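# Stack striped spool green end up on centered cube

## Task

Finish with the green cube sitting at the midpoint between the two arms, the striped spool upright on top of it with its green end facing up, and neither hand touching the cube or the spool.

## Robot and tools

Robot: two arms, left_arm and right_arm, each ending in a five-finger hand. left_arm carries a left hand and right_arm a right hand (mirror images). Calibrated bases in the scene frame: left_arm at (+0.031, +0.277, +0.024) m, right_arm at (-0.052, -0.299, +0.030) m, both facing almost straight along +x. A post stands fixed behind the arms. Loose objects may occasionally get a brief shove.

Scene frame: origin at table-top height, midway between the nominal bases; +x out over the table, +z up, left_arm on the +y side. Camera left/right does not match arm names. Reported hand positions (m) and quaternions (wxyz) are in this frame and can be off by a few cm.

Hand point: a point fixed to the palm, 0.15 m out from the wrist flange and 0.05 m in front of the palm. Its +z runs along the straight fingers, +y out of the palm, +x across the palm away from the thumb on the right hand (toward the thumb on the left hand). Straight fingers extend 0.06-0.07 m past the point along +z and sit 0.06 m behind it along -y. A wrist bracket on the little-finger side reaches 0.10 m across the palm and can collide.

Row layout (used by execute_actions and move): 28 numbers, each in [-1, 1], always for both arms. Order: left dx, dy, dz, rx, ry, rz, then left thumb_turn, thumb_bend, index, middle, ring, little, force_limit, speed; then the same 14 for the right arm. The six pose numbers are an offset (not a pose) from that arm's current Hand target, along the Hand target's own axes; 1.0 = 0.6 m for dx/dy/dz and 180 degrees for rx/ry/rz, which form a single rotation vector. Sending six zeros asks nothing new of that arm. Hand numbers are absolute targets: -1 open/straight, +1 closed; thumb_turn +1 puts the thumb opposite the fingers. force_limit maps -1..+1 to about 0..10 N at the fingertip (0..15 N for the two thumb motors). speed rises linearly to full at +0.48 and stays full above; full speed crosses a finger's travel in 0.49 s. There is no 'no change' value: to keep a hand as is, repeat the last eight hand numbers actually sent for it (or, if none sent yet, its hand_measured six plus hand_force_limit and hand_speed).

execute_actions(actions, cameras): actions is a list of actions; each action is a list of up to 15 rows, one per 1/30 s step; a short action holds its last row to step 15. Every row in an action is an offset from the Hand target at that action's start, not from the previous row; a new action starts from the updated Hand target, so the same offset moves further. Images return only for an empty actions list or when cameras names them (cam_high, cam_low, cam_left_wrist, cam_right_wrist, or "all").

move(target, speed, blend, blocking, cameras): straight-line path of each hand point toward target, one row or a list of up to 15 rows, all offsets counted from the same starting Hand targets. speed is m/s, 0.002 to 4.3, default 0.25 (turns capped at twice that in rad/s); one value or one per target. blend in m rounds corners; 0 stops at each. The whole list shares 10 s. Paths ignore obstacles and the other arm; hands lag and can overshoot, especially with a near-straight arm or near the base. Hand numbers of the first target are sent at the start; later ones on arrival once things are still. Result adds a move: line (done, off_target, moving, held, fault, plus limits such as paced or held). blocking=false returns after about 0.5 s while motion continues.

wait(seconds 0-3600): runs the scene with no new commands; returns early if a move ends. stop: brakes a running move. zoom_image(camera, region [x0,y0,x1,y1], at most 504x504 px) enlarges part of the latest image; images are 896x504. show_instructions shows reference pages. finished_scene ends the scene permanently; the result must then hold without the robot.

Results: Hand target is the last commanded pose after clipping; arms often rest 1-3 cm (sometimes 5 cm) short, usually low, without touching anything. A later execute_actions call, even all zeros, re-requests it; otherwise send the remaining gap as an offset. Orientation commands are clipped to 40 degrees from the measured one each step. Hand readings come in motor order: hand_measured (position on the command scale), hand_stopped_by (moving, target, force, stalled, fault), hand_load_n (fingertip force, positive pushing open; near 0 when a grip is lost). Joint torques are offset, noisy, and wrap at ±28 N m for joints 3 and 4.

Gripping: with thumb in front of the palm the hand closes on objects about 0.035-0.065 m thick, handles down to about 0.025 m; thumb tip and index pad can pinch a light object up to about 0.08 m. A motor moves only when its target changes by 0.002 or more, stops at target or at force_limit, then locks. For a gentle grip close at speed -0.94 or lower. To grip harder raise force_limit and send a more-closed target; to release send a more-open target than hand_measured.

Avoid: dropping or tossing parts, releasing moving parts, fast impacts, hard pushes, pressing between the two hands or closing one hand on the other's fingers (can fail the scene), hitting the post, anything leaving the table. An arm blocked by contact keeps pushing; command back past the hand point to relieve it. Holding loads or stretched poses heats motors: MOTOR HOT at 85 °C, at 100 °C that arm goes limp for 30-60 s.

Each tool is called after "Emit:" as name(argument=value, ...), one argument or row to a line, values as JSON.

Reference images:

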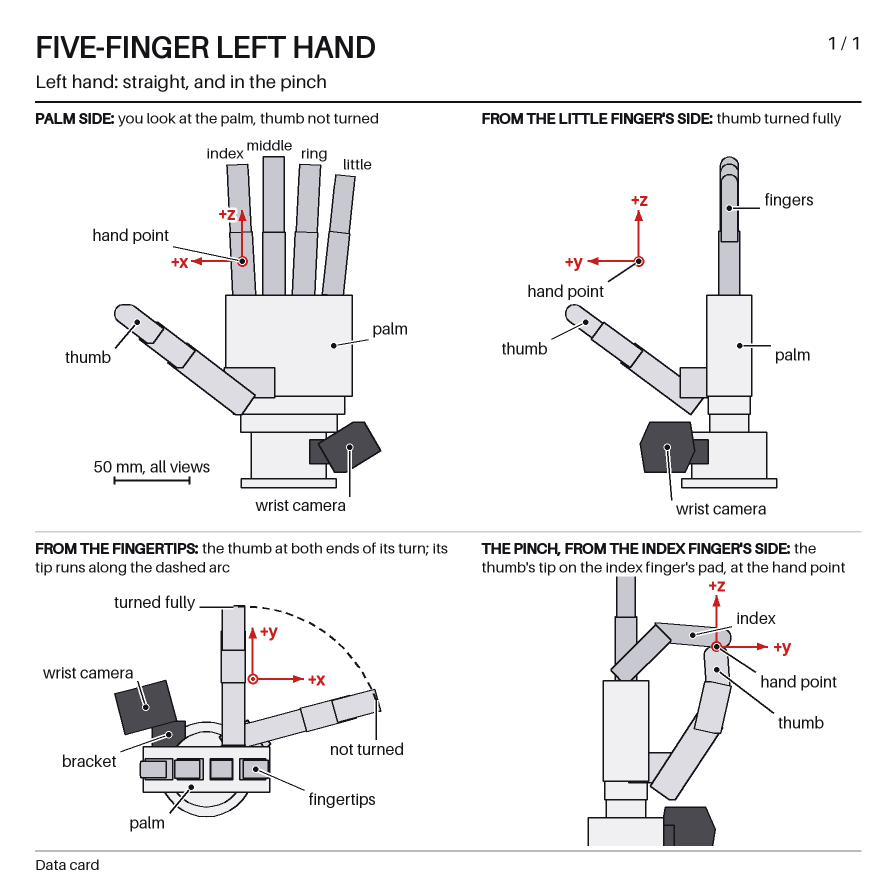

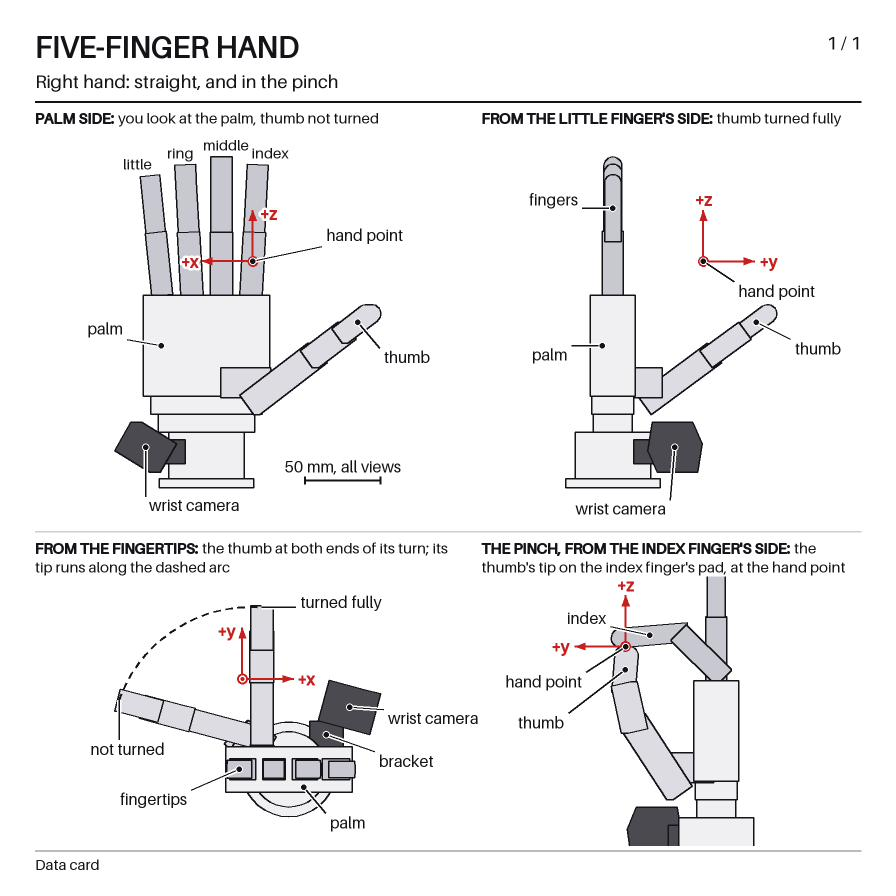

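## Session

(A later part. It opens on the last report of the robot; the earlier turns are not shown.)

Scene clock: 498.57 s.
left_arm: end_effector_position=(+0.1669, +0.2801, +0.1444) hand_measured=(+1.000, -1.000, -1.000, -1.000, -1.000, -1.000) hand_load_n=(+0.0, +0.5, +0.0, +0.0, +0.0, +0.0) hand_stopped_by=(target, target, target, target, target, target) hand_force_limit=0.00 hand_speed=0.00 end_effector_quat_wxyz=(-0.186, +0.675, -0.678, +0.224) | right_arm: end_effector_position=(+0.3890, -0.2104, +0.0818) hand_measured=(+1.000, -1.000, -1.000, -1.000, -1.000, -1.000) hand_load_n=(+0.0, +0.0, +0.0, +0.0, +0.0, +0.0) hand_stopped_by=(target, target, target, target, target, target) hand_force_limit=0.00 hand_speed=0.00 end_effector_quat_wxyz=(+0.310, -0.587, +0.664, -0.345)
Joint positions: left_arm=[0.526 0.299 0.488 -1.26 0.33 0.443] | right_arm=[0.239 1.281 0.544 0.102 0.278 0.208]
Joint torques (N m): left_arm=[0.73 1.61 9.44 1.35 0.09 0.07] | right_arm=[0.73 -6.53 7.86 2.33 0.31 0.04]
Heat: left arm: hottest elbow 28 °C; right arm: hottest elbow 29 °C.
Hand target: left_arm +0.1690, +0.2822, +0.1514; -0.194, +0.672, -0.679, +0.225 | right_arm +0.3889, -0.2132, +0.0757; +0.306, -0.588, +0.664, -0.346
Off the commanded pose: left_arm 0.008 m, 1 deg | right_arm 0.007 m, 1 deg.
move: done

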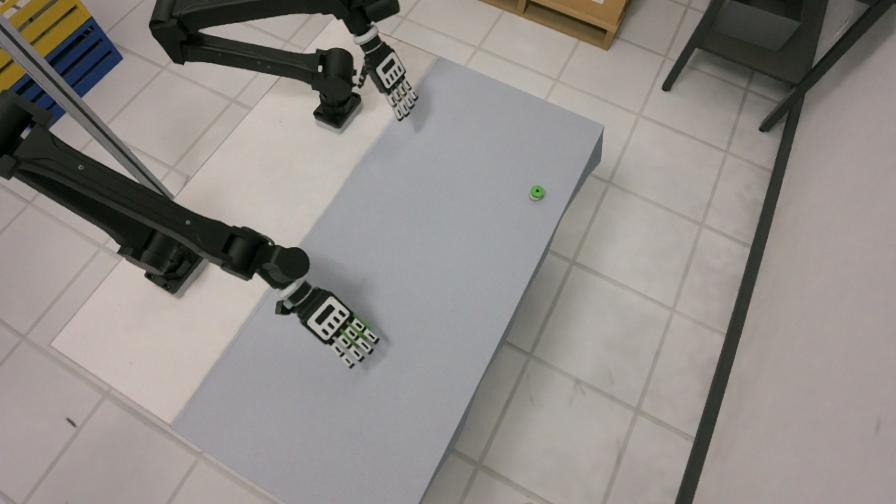

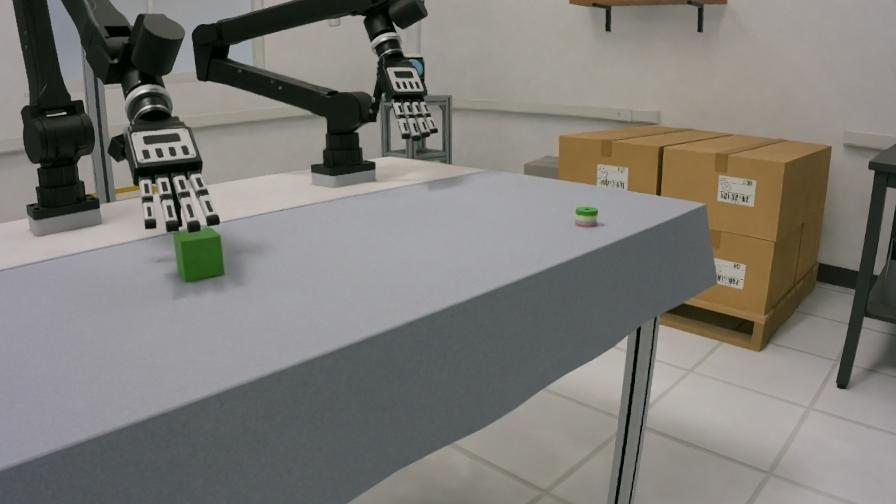

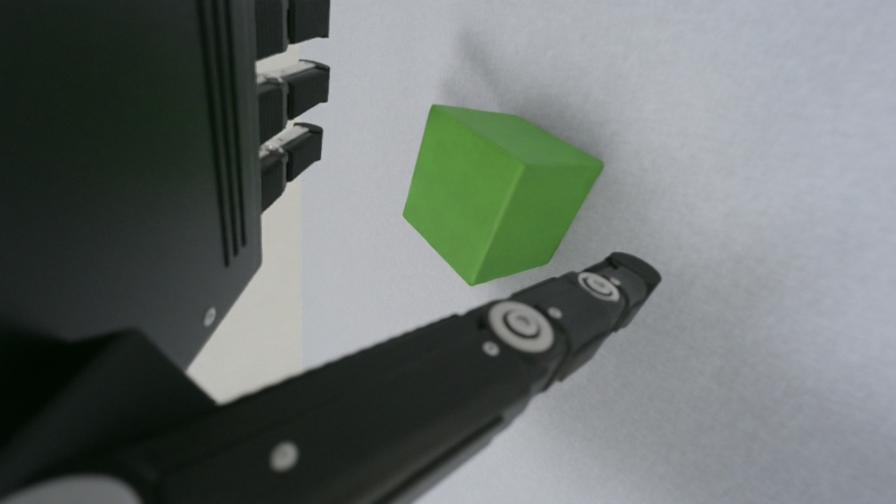

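Emit:
move(
  target=[0,0,0,0,0,0,1,-1,-1,-1,-1,-1,0,0, -0.001,0.042,0.0235,0,0,0,1,-1,-1,-1,-1,-1,0,0],
  speed=0.08,
  cameras=["cam_high","cam_low","cam_right_wrist"],
)

Emit:
zoom_image(
  camera="cam_high",
  region=[305, 270, 425, 370],
)

Emit:
zoom_image(
  camera="cam_low",
  region=[120, 120, 300, 300],
)

Scene clock: 521.10 s.
left_arm: end_effector_position=(+0.1669, +0.2801, +0.1444) hand_measured=(+1.000, -1.000, -1.000, -1.000, -1.000, -1.000) hand_load_n=(+0.0, +0.0, +0.0, +0.0, +0.0, +0.0) hand_stopped_by=(target, target, target, target, target, target) hand_force_limit=0.00 hand_speed=0.00 end_effector_quat_wxyz=(-0.186, +0.675, -0.678, +0.224) | right_arm: end_effector_position=(+0.3874, -0.2116, +0.0534) hand_measured=(+1.000, -1.000, -1.000, -1.000, -1.000, -1.000) hand_load_n=(+0.0, +0.0, +0.0, +0.0, +0.0, +0.0) hand_stopped_by=(target, target, target, target, target, target) hand_force_limit=0.00 hand_speed=0.00 end_effector_quat_wxyz=(+0.309, -0.586, +0.664, -0.346)
Joint positions: left_arm=[0.526 0.299 0.488 -1.26 0.33 0.443] | right_arm=[0.239 1.357 0.505 0.218 0.282 0.208]
Joint torques (N m): left_arm=[0.44 1.96 9.46 1.36 0.1 0.06] | right_arm=[1.03 -6.83 7.04 2.28 0.31 0.07]
Heat: left arm: hottest elbow 28 °C; right arm: hottest elbow 27 °C.
Hand target: left_arm +0.1690, +0.2822, +0.1514; -0.194, +0.672, -0.679, +0.225 | right_arm +0.3861, -0.2122, +0.0470; +0.306, -0.588, +0.664, -0.346
Off the commanded pose: left_arm 0.008 m, 1 deg | right_arm 0.007 m, 0 deg.
move: done

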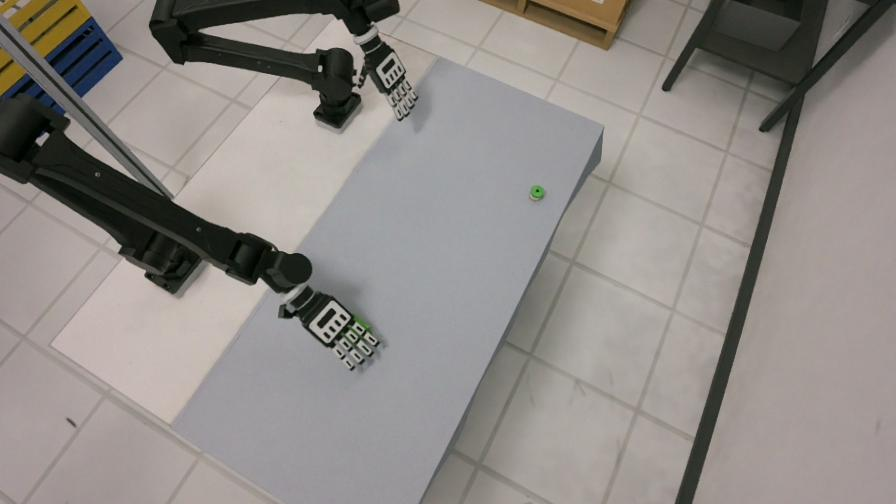

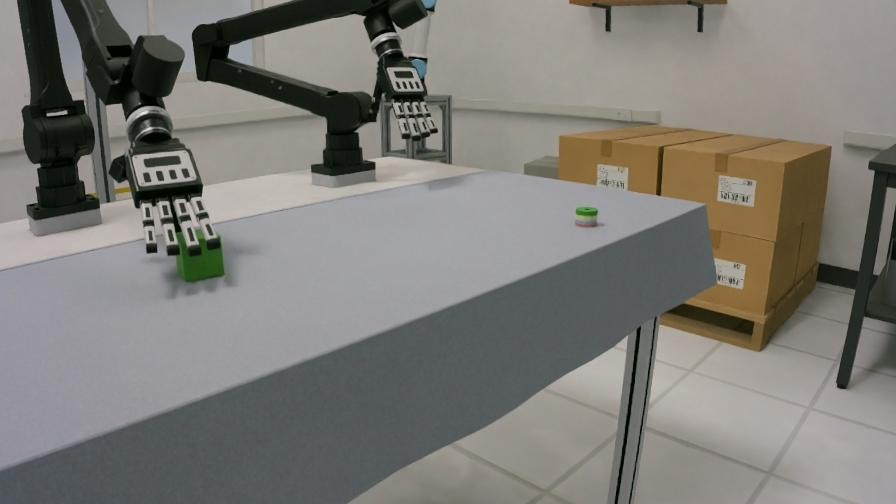

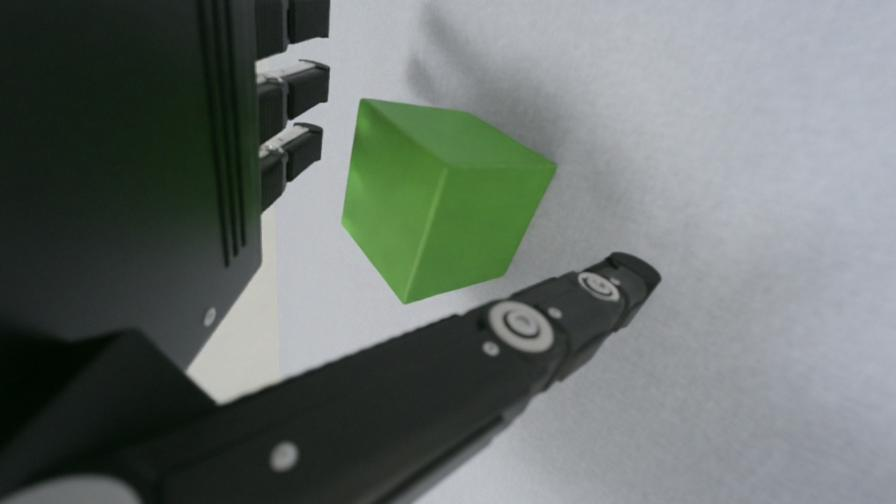

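Scaled by 4.200.

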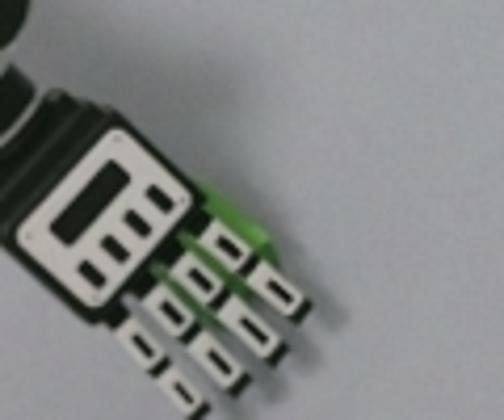

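Scaled by 2.800.

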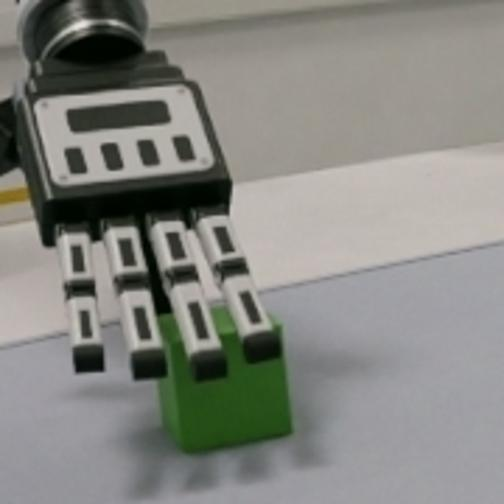

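Emit:
move(
  target=[0,0,0,0,0,0,1,-1,-1,-1,-1,-1,0,0, 0,0,0,0,0,0,1,0.1,0.1,0.1,-1,-1,-0.4,-0.92],
  cameras=["cam_low","cam_right_wrist"],
)

Scene clock: 552.27 s.
left_arm: end_effector_position=(+0.1669, +0.2801, +0.1444) hand_measured=(+1.000, -1.000, -1.000, -1.000, -1.000, -1.000) hand_load_n=(+0.0, +0.0, +0.0, -0.5, +0.0, +0.0) hand_stopped_by=(target, target, target, target, target, target) hand_force_limit=0.00 hand_speed=0.00 end_effector_quat_wxyz=(-0.186, +0.675, -0.678, +0.224) | right_arm: end_effector_position=(+0.3882, -0.2115, +0.0542) hand_measured=(+1.000, -0.580, -0.178, -0.186, -1.000, -1.000) hand_load_n=(+0.0, +4.5, +3.0, +3.0, +0.0, +0.0) hand_stopped_by=(target, force, force, force, target, target) hand_force_limit=-0.40 hand_speed=-0.92 end_effector_quat_wxyz=(+0.311, -0.585, +0.664, -0.347)
Joint positions: left_arm=[0.526 0.299 0.488 -1.26 0.33 0.443] | right_arm=[0.239 1.357 0.505 0.222 0.282 0.208]
Joint torques (N m): left_arm=[0.5 1.73 9.46 1.26 0.11 0.08] | right_arm=[1.03 -6.83 7.05 2.14 0.28 0.07]
Heat: left arm: hottest elbow 28 °C; right arm: hottest elbow 27 °C.
Hand target: left_arm +0.1690, +0.2822, +0.1514; -0.194, +0.672, -0.679, +0.225 | right_arm +0.3861, -0.2122, +0.0470; +0.306, -0.588, +0.664, -0.346
Off the commanded pose: left_arm 0.008 m, 1 deg | right_arm 0.008 m, 1 deg.
move: done

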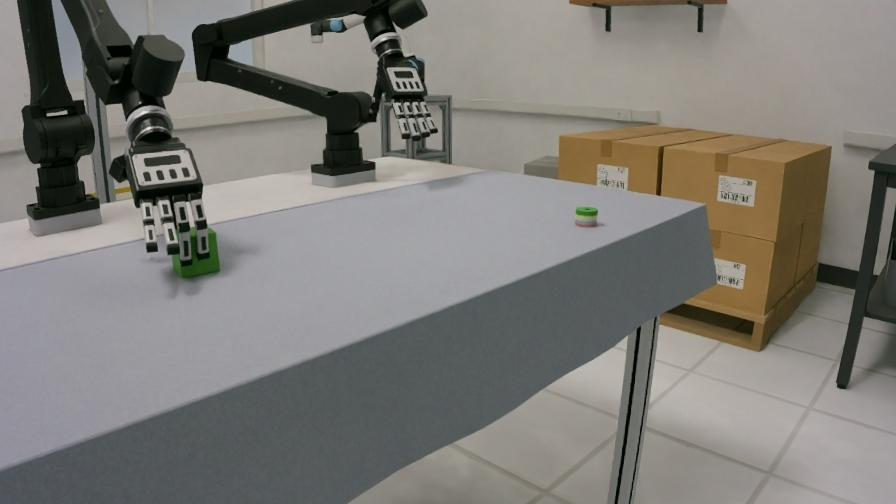

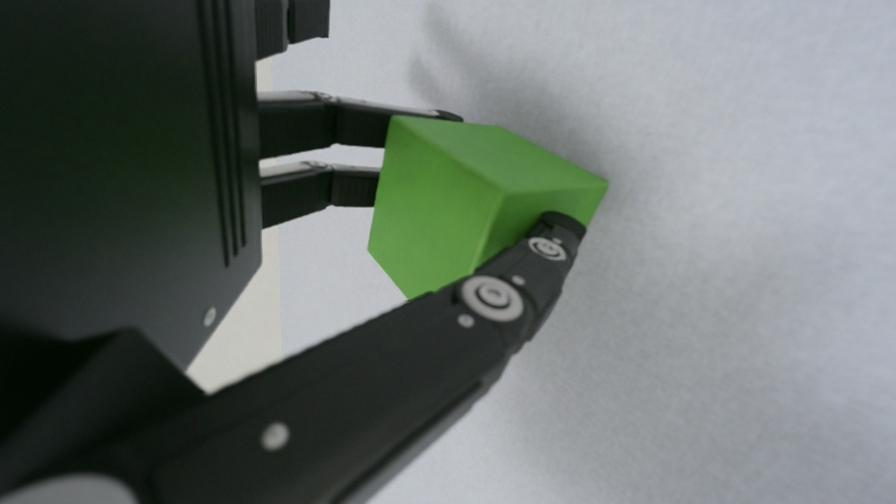

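Emit:
move(
  target=[0,0,0,0,0,0,1,-1,-1,-1,-1,-1,0,0, 0,-0.068,-0.048,0,0,0,1,0.1,0.1,0.1,-1,-1,-0.4,-0.92],
  speed=0.06,
  cameras=["cam_low","cam_right_wrist","cam_high"],
)

Scene clock: 564.37 s.
left_arm: end_effector_position=(+0.1669, +0.2801, +0.1444) hand_measured=(+1.000, -1.000, -1.000, -1.000, -1.000, -1.000) hand_load_n=(+0.0, -0.5, +0.0, +0.0, +0.0, +0.5) hand_stopped_by=(target, target, target, target, target, target) hand_force_limit=0.00 hand_speed=0.00 end_effector_quat_wxyz=(-0.186, +0.675, -0.678, +0.224) | right_arm: end_effector_position=(+0.3669, -0.2164, +0.0736) hand_measured=(+1.000, -0.580, -0.178, -0.186, -1.000, -1.000) hand_load_n=(+0.0, +4.5, +2.5, +3.0, +0.0, +0.0) hand_stopped_by=(target, force, force, force, target, target) hand_force_limit=-0.40 hand_speed=-0.92 end_effector_quat_wxyz=(+0.289, -0.597, +0.670, -0.335)
Joint positions: left_arm=[0.526 0.299 0.488 -1.26 0.33 0.443] | right_arm=[0.239 1.242 0.516 0.038 0.282 0.208]
Joint torques (N m): left_arm=[0.62 1.79 9.48 1.31 0.09 0.07] | right_arm=[1.08 -8 12.01 1.42 0.31 0.07]
Heat: left arm: hottest elbow 28 °C; right arm: hottest elbow 27 °C.
Hand target: left_arm +0.1690, +0.2822, +0.1514; -0.194, +0.672, -0.679, +0.225 | right_arm +0.3859, -0.2122, +0.0969; +0.306, -0.588, +0.664, -0.346
Off the commanded pose: left_arm 0.008 m, 1 deg | right_arm 0.030 m, 3 deg.
move: off_target (right_arm)
Images, in order (width x height): cam_high 896x504, cam_low 896x504, cam_right_wrist 896x504.

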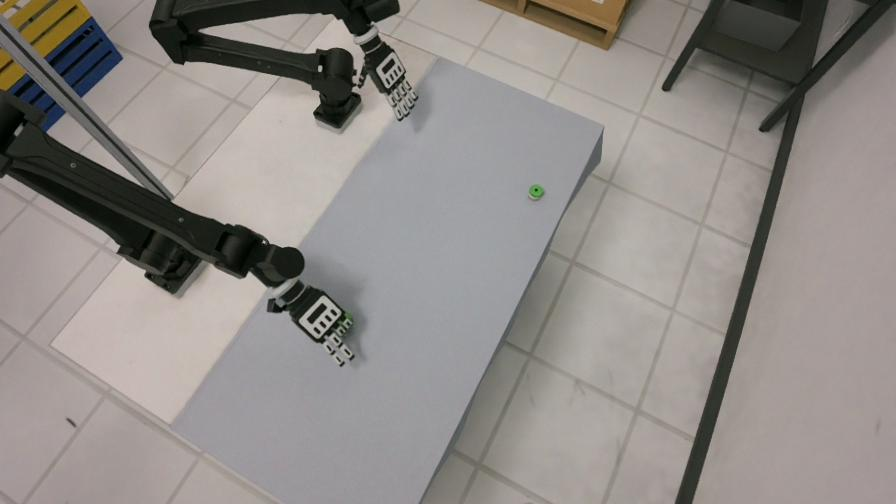

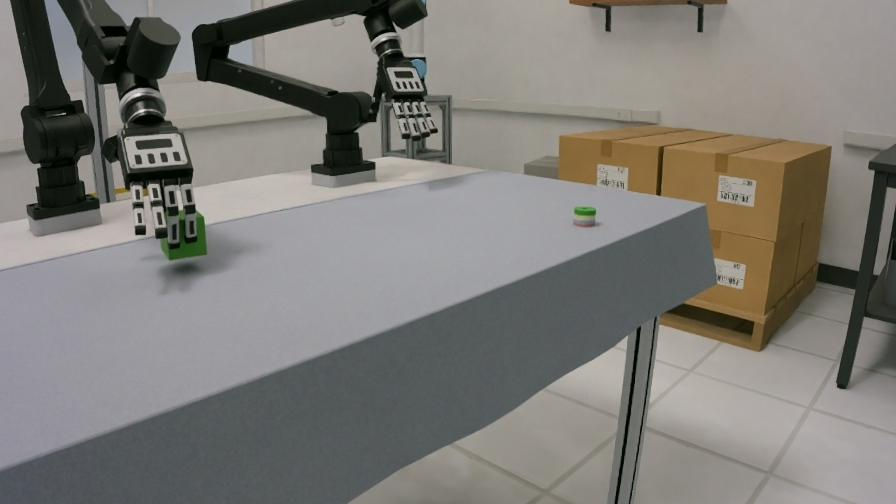

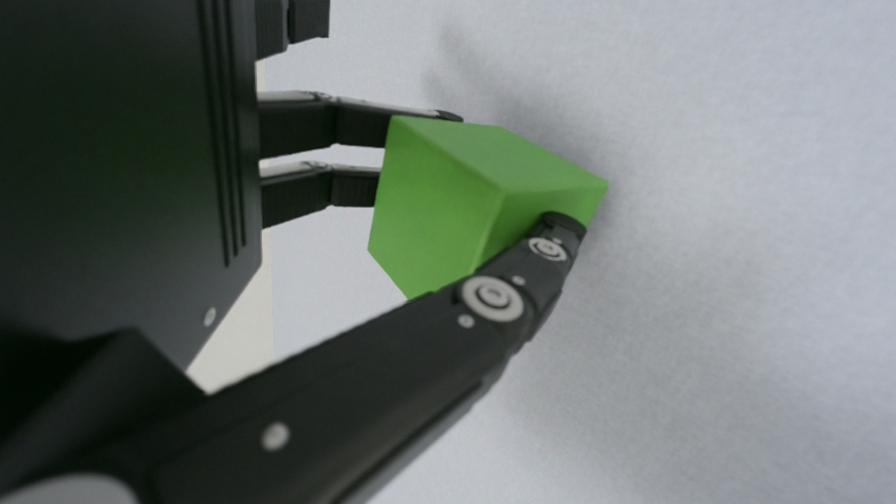

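Emit:
move(
  target=[0,0,0,0,0,0,1,-1,-1,-1,-1,-1,0,0, -0.3058,0.163,-0.2845,0,0,0,1,0.1,0.1,0.1,-1,-1,-0.4,-0.92],
  speed=0.1,
  cameras=["cam_low","cam_right_wrist","cam_high"],
)

Scene clock: 610.30 s.
left_arm: end_effector_position=(+0.1669, +0.2801, +0.1444) hand_measured=(+1.000, -1.000, -1.000, -1.000, -1.000, -1.000) hand_load_n=(+0.0, +0.0, +0.0, +0.0, +0.0, +0.0) hand_stopped_by=(target, target, target, target, target, target) hand_force_limit=0.00 hand_speed=0.00 end_effector_quat_wxyz=(-0.186, +0.675, -0.678, +0.224) | right_arm: end_effector_position=(+0.2083, -0.0249, +0.1008) hand_measured=(+1.000, -0.580, -0.178, -0.186, -1.000, -1.000) hand_load_n=(+0.0, +5.0, +3.0, +3.0, +0.0, +0.0) hand_stopped_by=(target, force, force, force, target, target) hand_force_limit=-0.40 hand_speed=-0.92 end_effector_quat_wxyz=(+0.292, -0.594, +0.662, -0.351)
Joint positions: left_arm=[0.526 0.299 0.488 -1.26 0.33 0.443] | right_arm=[1.11 1.191 0.622 -0.581 0.878 1.006]
Joint torques (N m): left_arm=[0.62 1.9 9.5 1.31 0.1 0.07] | right_arm=[1.9 -5.54 12.34 0.68 0.91 0.24]
Heat: left arm: hottest elbow 28 °C; right arm: hottest elbow 31 °C.
Hand target: left_arm +0.1690, +0.2822, +0.1514; -0.194, +0.672, -0.679, +0.225 | right_arm +0.2136, -0.0063, +0.1147; +0.306, -0.588, +0.664, -0.346
Off the commanded pose: left_arm 0.008 m, 1 deg | right_arm 0.024 m, 2 deg.
move: off_target (right_arm)
Images, in order (width x height): cam_high 896x504, cam_low 896x504, cam_right_wrist 896x504.

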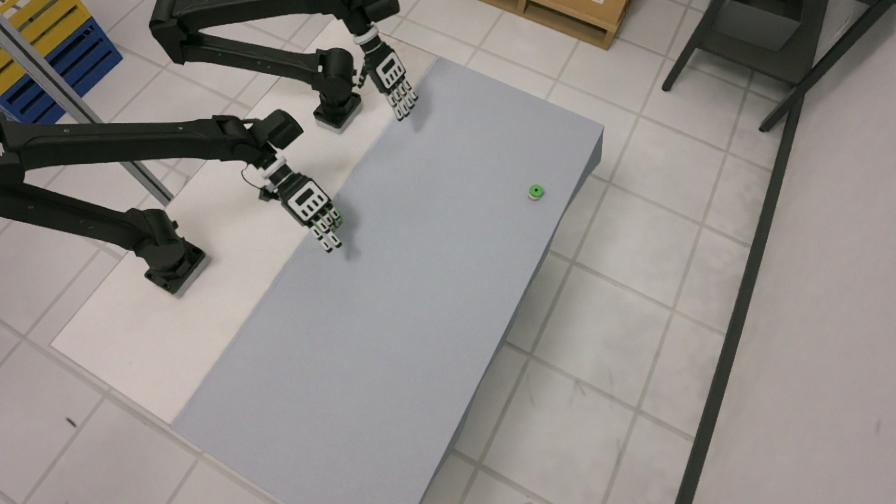

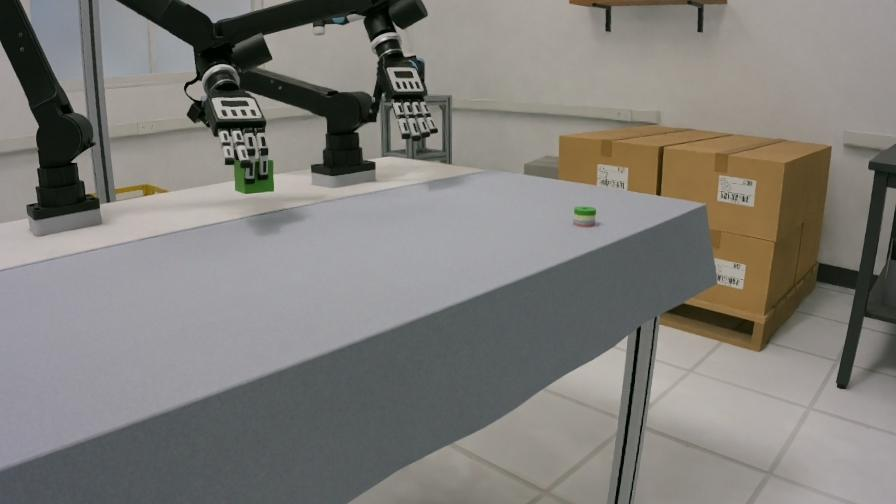

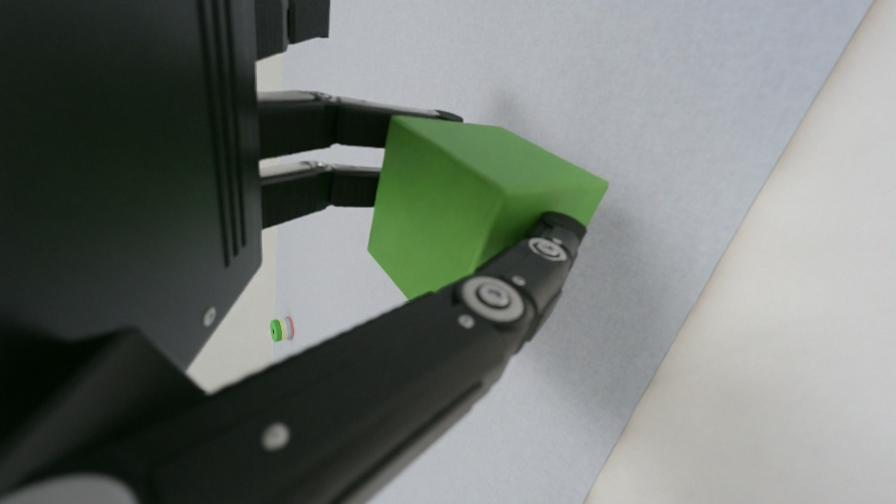

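Emit:
move(
  target=[0,0,0,0,0,0,1,-1,-1,-1,-1,-1,0,0, -0.0187,0.0607,0.0152,0,0,0,1,0.1,0.1,0.1,-1,-1,-0.4,-0.92],
  speed=0.08,
  cameras=["cam_low","cam_right_wrist","cam_high"],
)

Emit:
zoom_image(
  camera="cam_high",
  region=[270, 160, 390, 260],
)

Emit:
zoom_image(
  camera="cam_low",
  region=[160, 80, 340, 260],
)

Scene clock: 625.50 s.
left_arm: end_effector_position=(+0.1669, +0.2801, +0.1444) hand_measured=(+1.000, -1.000, -1.000, -1.000, -1.000, -1.000) hand_load_n=(+0.0, +0.0, +0.0, +0.0, +0.0, +0.0) hand_stopped_by=(target, target, target, target, target, target) hand_force_limit=0.00 hand_speed=0.00 end_effector_quat_wxyz=(-0.186, +0.675, -0.678, +0.224) | right_arm: end_effector_position=(+0.1999, -0.0078, +0.0746) hand_measured=(+1.000, -0.580, -0.178, -0.186, -1.000, -1.000) hand_load_n=(+0.0, +5.0, +3.0, +3.0, +0.0, +0.0) hand_stopped_by=(target, force, force, force, target, target) hand_force_limit=-0.40 hand_speed=-0.92 end_effector_quat_wxyz=(+0.293, -0.593, +0.663, -0.351)
Joint positions: left_arm=[0.526 0.299 0.488 -1.26 0.33 0.443] | right_arm=[1.16 1.289 0.622 -0.54 0.899 1.083]
Joint torques (N m): left_arm=[0.67 2.14 9.4 1.29 0.09 0.08] | right_arm=[2.02 -6.36 9.57 1.39 0.95 0.22]
Heat: left arm: hottest elbow 28 °C; right arm: hottest elbow 31 °C.
Hand target: left_arm +0.1690, +0.2822, +0.1514; -0.194, +0.672, -0.679, +0.225 | right_arm +0.2017, +0.0063, +0.0795; +0.306, -0.588, +0.664, -0.346
Off the commanded pose: left_arm 0.008 m, 1 deg | right_arm 0.015 m, 2 deg.
move: off_target (right_arm)
Images, in order (width x height): cam_high 896x504, cam_low 896x504, cam_right_wrist 896x504.

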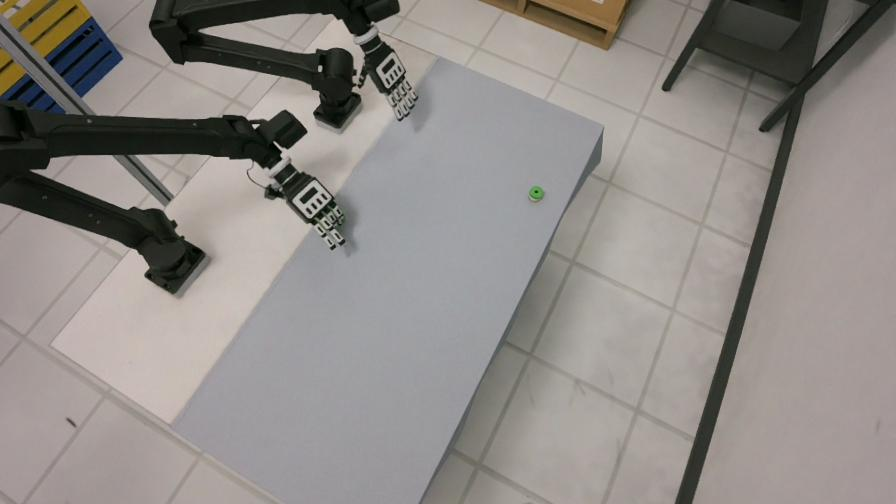

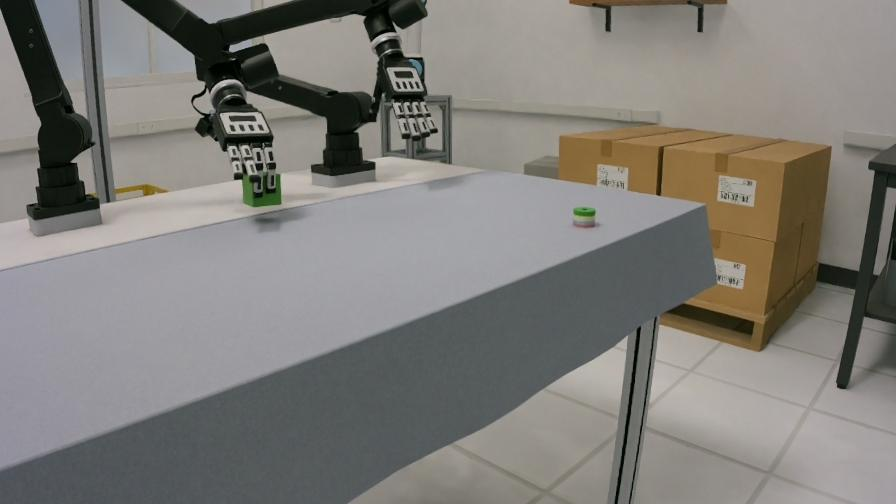

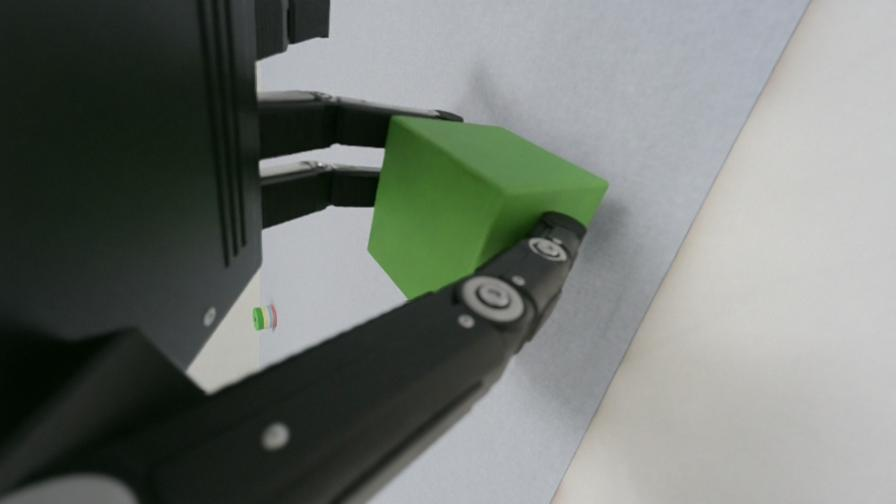

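Scaled by 4.200.

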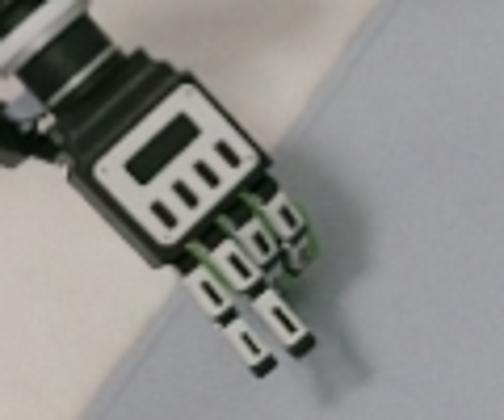

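Scaled by 2.800.

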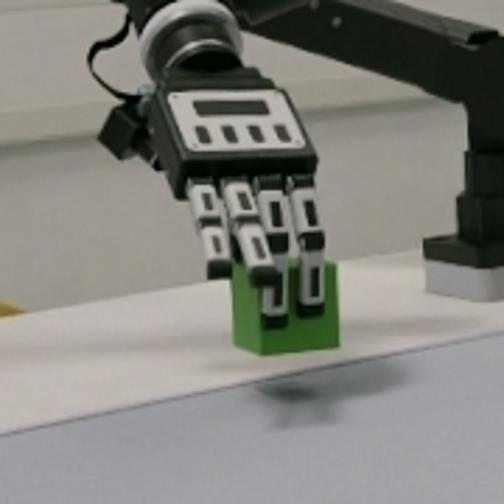

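Emit:
move(
  target=[0,0,0,0,0,0,1,-1,-1,-1,-1,-1,0,0, 0.0002,0.0245,0.0173,0,0,0,1,0.1,0.1,0.1,-1,-1,-0.4,-0.92],
  speed=0.05,
  cameras=["cam_low","cam_right_wrist"],
)

Emit:
zoom_image(
  camera="cam_low",
  region=[180, 120, 340, 260],
)

Scene clock: 658.47 s.
left_arm: end_effector_position=(+0.1669, +0.2801, +0.1444) hand_measured=(+1.000, -1.000, -1.000, -1.000, -1.000, -1.000) hand_load_n=(+0.0, +0.0, +0.0, +0.0, +0.0, +0.0) hand_stopped_by=(target, target, target, target, target, target) hand_force_limit=0.00 hand_speed=0.00 end_effector_quat_wxyz=(-0.186, +0.675, -0.678, +0.224) | right_arm: end_effector_position=(+0.2047, +0.0027, +0.0659) hand_measured=(+1.000, -0.580, -0.178, -0.186, -1.000, -1.000) hand_load_n=(+0.0, +5.0, +3.0, +3.0, +0.0, +0.0) hand_stopped_by=(target, force, force, force, target, target) hand_force_limit=-0.40 hand_speed=-0.92 end_effector_quat_wxyz=(+0.303, -0.588, +0.665, -0.347)
Joint positions: left_arm=[0.526 0.299 0.488 -1.26 0.33 0.443] | right_arm=[1.16 1.331 0.622 -0.474 0.9 1.083]
Joint torques (N m): left_arm=[0.62 1.79 9.44 1.29 0.1 0.07] | right_arm=[1.9 -6.71 7.25 1.4 0.93 0.21]
Heat: left arm: hottest elbow 28 °C; right arm: hottest elbow 30 °C.
Hand target: left_arm +0.1690, +0.2822, +0.1514; -0.194, +0.672, -0.679, +0.225 | right_arm +0.2017, +0.0062, +0.0616; +0.306, -0.588, +0.664, -0.346
Off the commanded pose: left_arm 0.008 m, 1 deg | right_arm 0.006 m, 0 deg.
move: done

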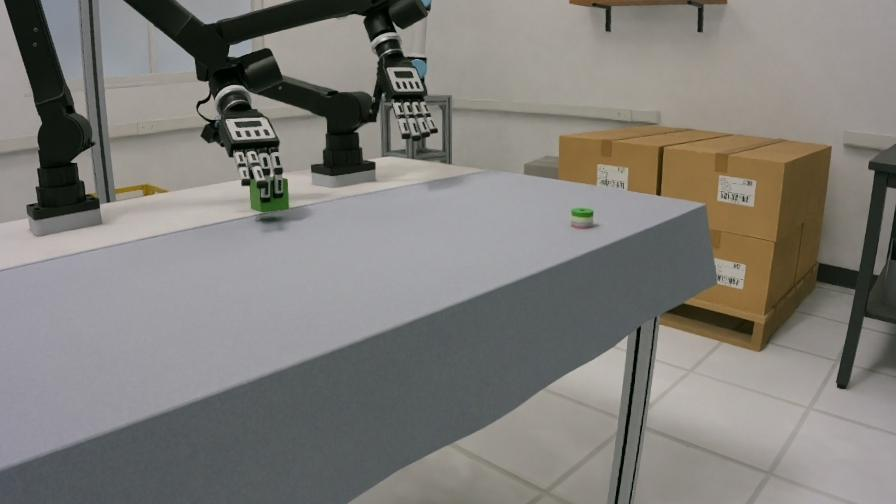

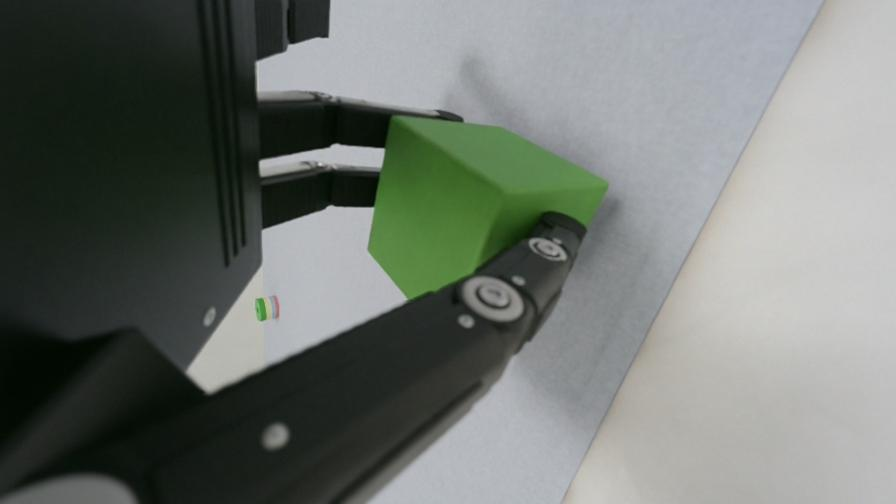

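Scaled by 3.150.

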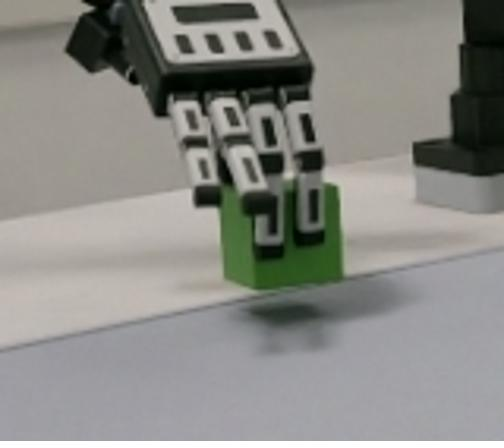

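Emit:
move(
  target=[0,0,0,0,0,0,1,-1,-1,-1,-1,-1,0,0, 0.0133,0.0153,0.0128,0,0,0,1,0.1,0.1,0.1,-1,-1,-0.4,-0.92],
  speed=0.04,
  cameras=["cam_low","cam_right_wrist"],
)

Emit:
zoom_image(
  camera="cam_low",
  region=[180, 120, 340, 260],
)

Scene clock: 673.57 s.
left_arm: end_effector_position=(+0.1669, +0.2801, +0.1444) hand_measured=(+1.000, -1.000, -1.000, -1.000, -1.000, -1.000) hand_load_n=(+0.0, +0.0, +0.0, +0.0, +0.0, +0.0) hand_stopped_by=(target, target, target, target, target, target) hand_force_limit=0.00 hand_speed=0.00 end_effector_quat_wxyz=(-0.186, +0.675, -0.678, +0.224) | right_arm: end_effector_position=(+0.2026, -0.0019, +0.0546) hand_measured=(+1.000, -0.580, -0.178, -0.186, -1.000, -1.000) hand_load_n=(+0.0, +5.0, +3.0, +3.0, +0.0, -0.5) hand_stopped_by=(target, force, force, force, target, target) hand_force_limit=-0.40 hand_speed=-0.92 end_effector_quat_wxyz=(+0.308, -0.585, +0.666, -0.345)
Joint positions: left_arm=[0.526 0.299 0.488 -1.26 0.33 0.443] | right_arm=[1.16 1.34 0.587 -0.418 0.9 1.083]
Joint torques (N m): left_arm=[0.44 1.96 9.43 1.31 0.09 0.08] | right_arm=[1.14 -6.59 6.95 1.44 0.74 0.05]
Heat: left arm: hottest elbow 29 °C; right arm: hottest elbow 29 °C.
Hand target: left_arm +0.1690, +0.2822, +0.1514; -0.194, +0.672, -0.679, +0.225 | right_arm +0.2018, -0.0019, +0.0496; +0.306, -0.588, +0.664, -0.346
Off the commanded pose: left_arm 0.008 m, 1 deg | right_arm 0.005 m, 0 deg.
move: done

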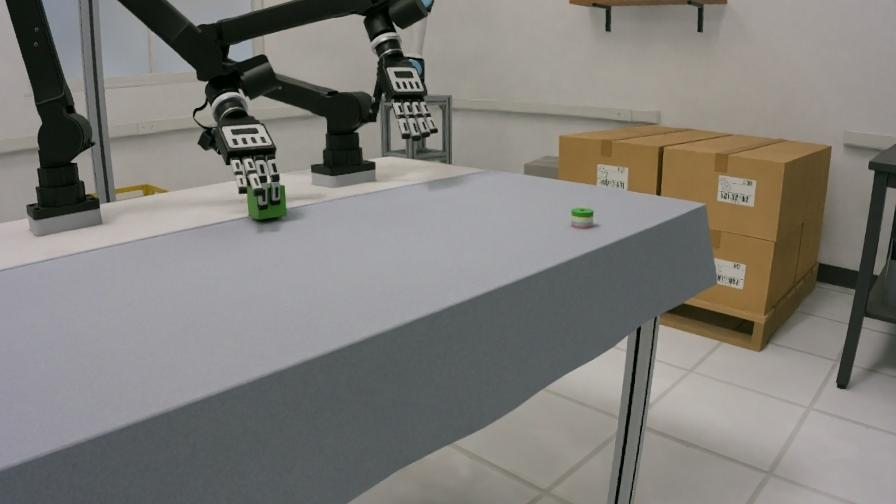

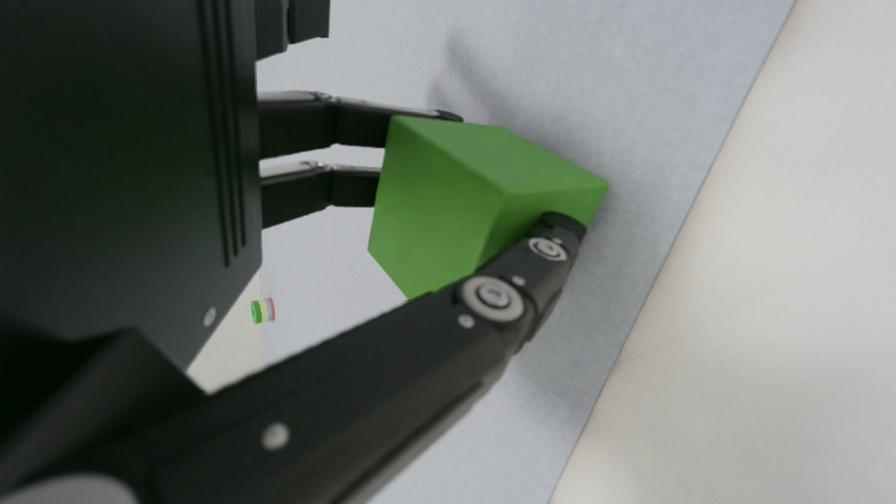

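Scaled by 3.150.

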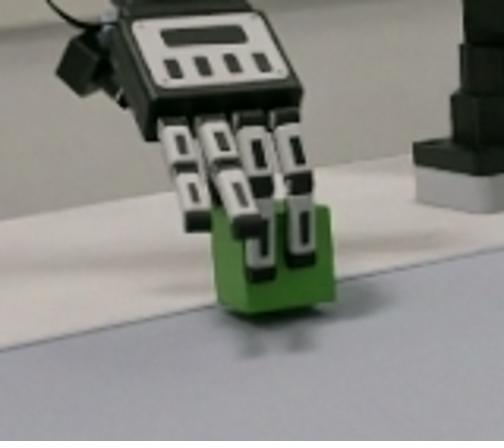

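Emit:
move(
  target=[0,0,0,0,0,0,1,-1,-1,-1,-1,-1,0,0, 0,0.0061,0.0043,0,0,0,1,0.1,0.1,0.1,-1,-1,-0.4,-0.92],
  speed=0.03,
  cameras=["cam_low"],
)

Emit:
zoom_image(
  camera="cam_low",
  region=[180, 120, 340, 260],
)

Scene clock: 681.00 s.
left_arm: end_effector_position=(+0.1669, +0.2801, +0.1444) hand_measured=(+1.000, -1.000, -1.000, -1.000, -1.000, -1.000) hand_load_n=(+0.0, +0.0, +0.0, +0.0, +0.0, +0.0) hand_stopped_by=(target, target, target, target, target, target) hand_force_limit=0.00 hand_speed=0.00 end_effector_quat_wxyz=(-0.186, +0.675, -0.678, +0.224) | right_arm: end_effector_position=(+0.2026, -0.0019, +0.0501) hand_measured=(+1.000, -0.580, -0.178, -0.186, -1.000, -1.000) hand_load_n=(+0.0, +5.0, +2.5, +2.5, +0.0, +0.5) hand_stopped_by=(target, force, force, force, target, target) hand_force_limit=-0.40 hand_speed=-0.92 end_effector_quat_wxyz=(+0.308, -0.585, +0.666, -0.345)
Joint positions: left_arm=[0.526 0.299 0.488 -1.26 0.33 0.443] | right_arm=[1.16 1.352 0.582 -0.4 0.9 1.083]
Joint torques (N m): left_arm=[0.56 1.79 9.37 1.32 0.08 0.07] | right_arm=[1.14 -6.71 6.86 1.46 0.75 0.05]
Heat: left arm: hottest elbow 29 °C; right arm: hottest elbow 29 °C.
Hand target: left_arm +0.1690, +0.2822, +0.1514; -0.194, +0.672, -0.679, +0.225 | right_arm +0.2018, -0.0019, +0.0451; +0.306, -0.588, +0.664, -0.346
Off the commanded pose: left_arm 0.008 m, 1 deg | right_arm 0.005 m, 0 deg.
move: done

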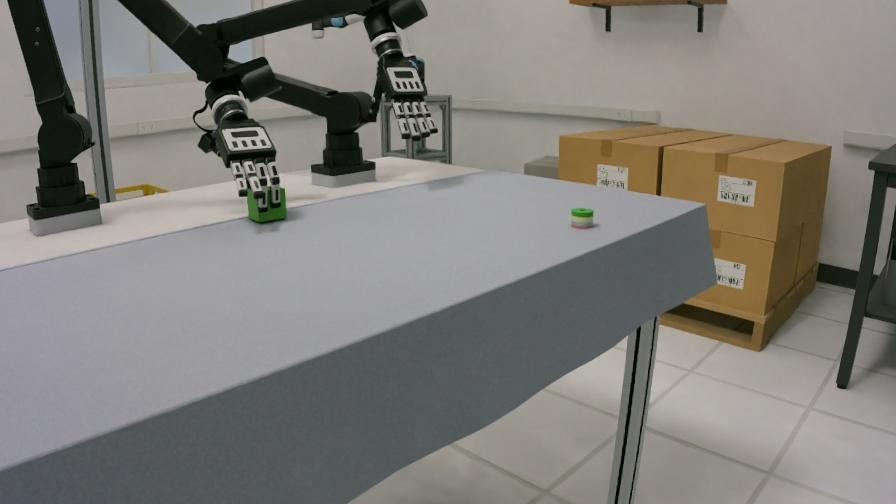

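Scaled by 3.150.

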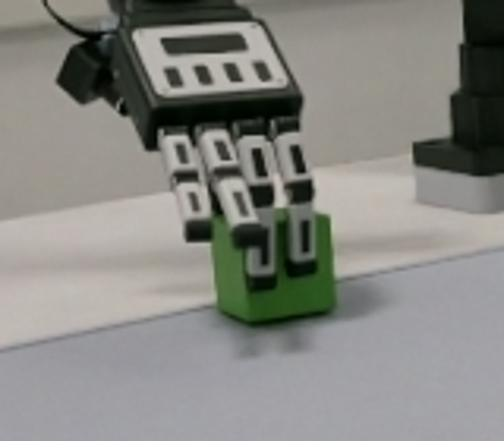

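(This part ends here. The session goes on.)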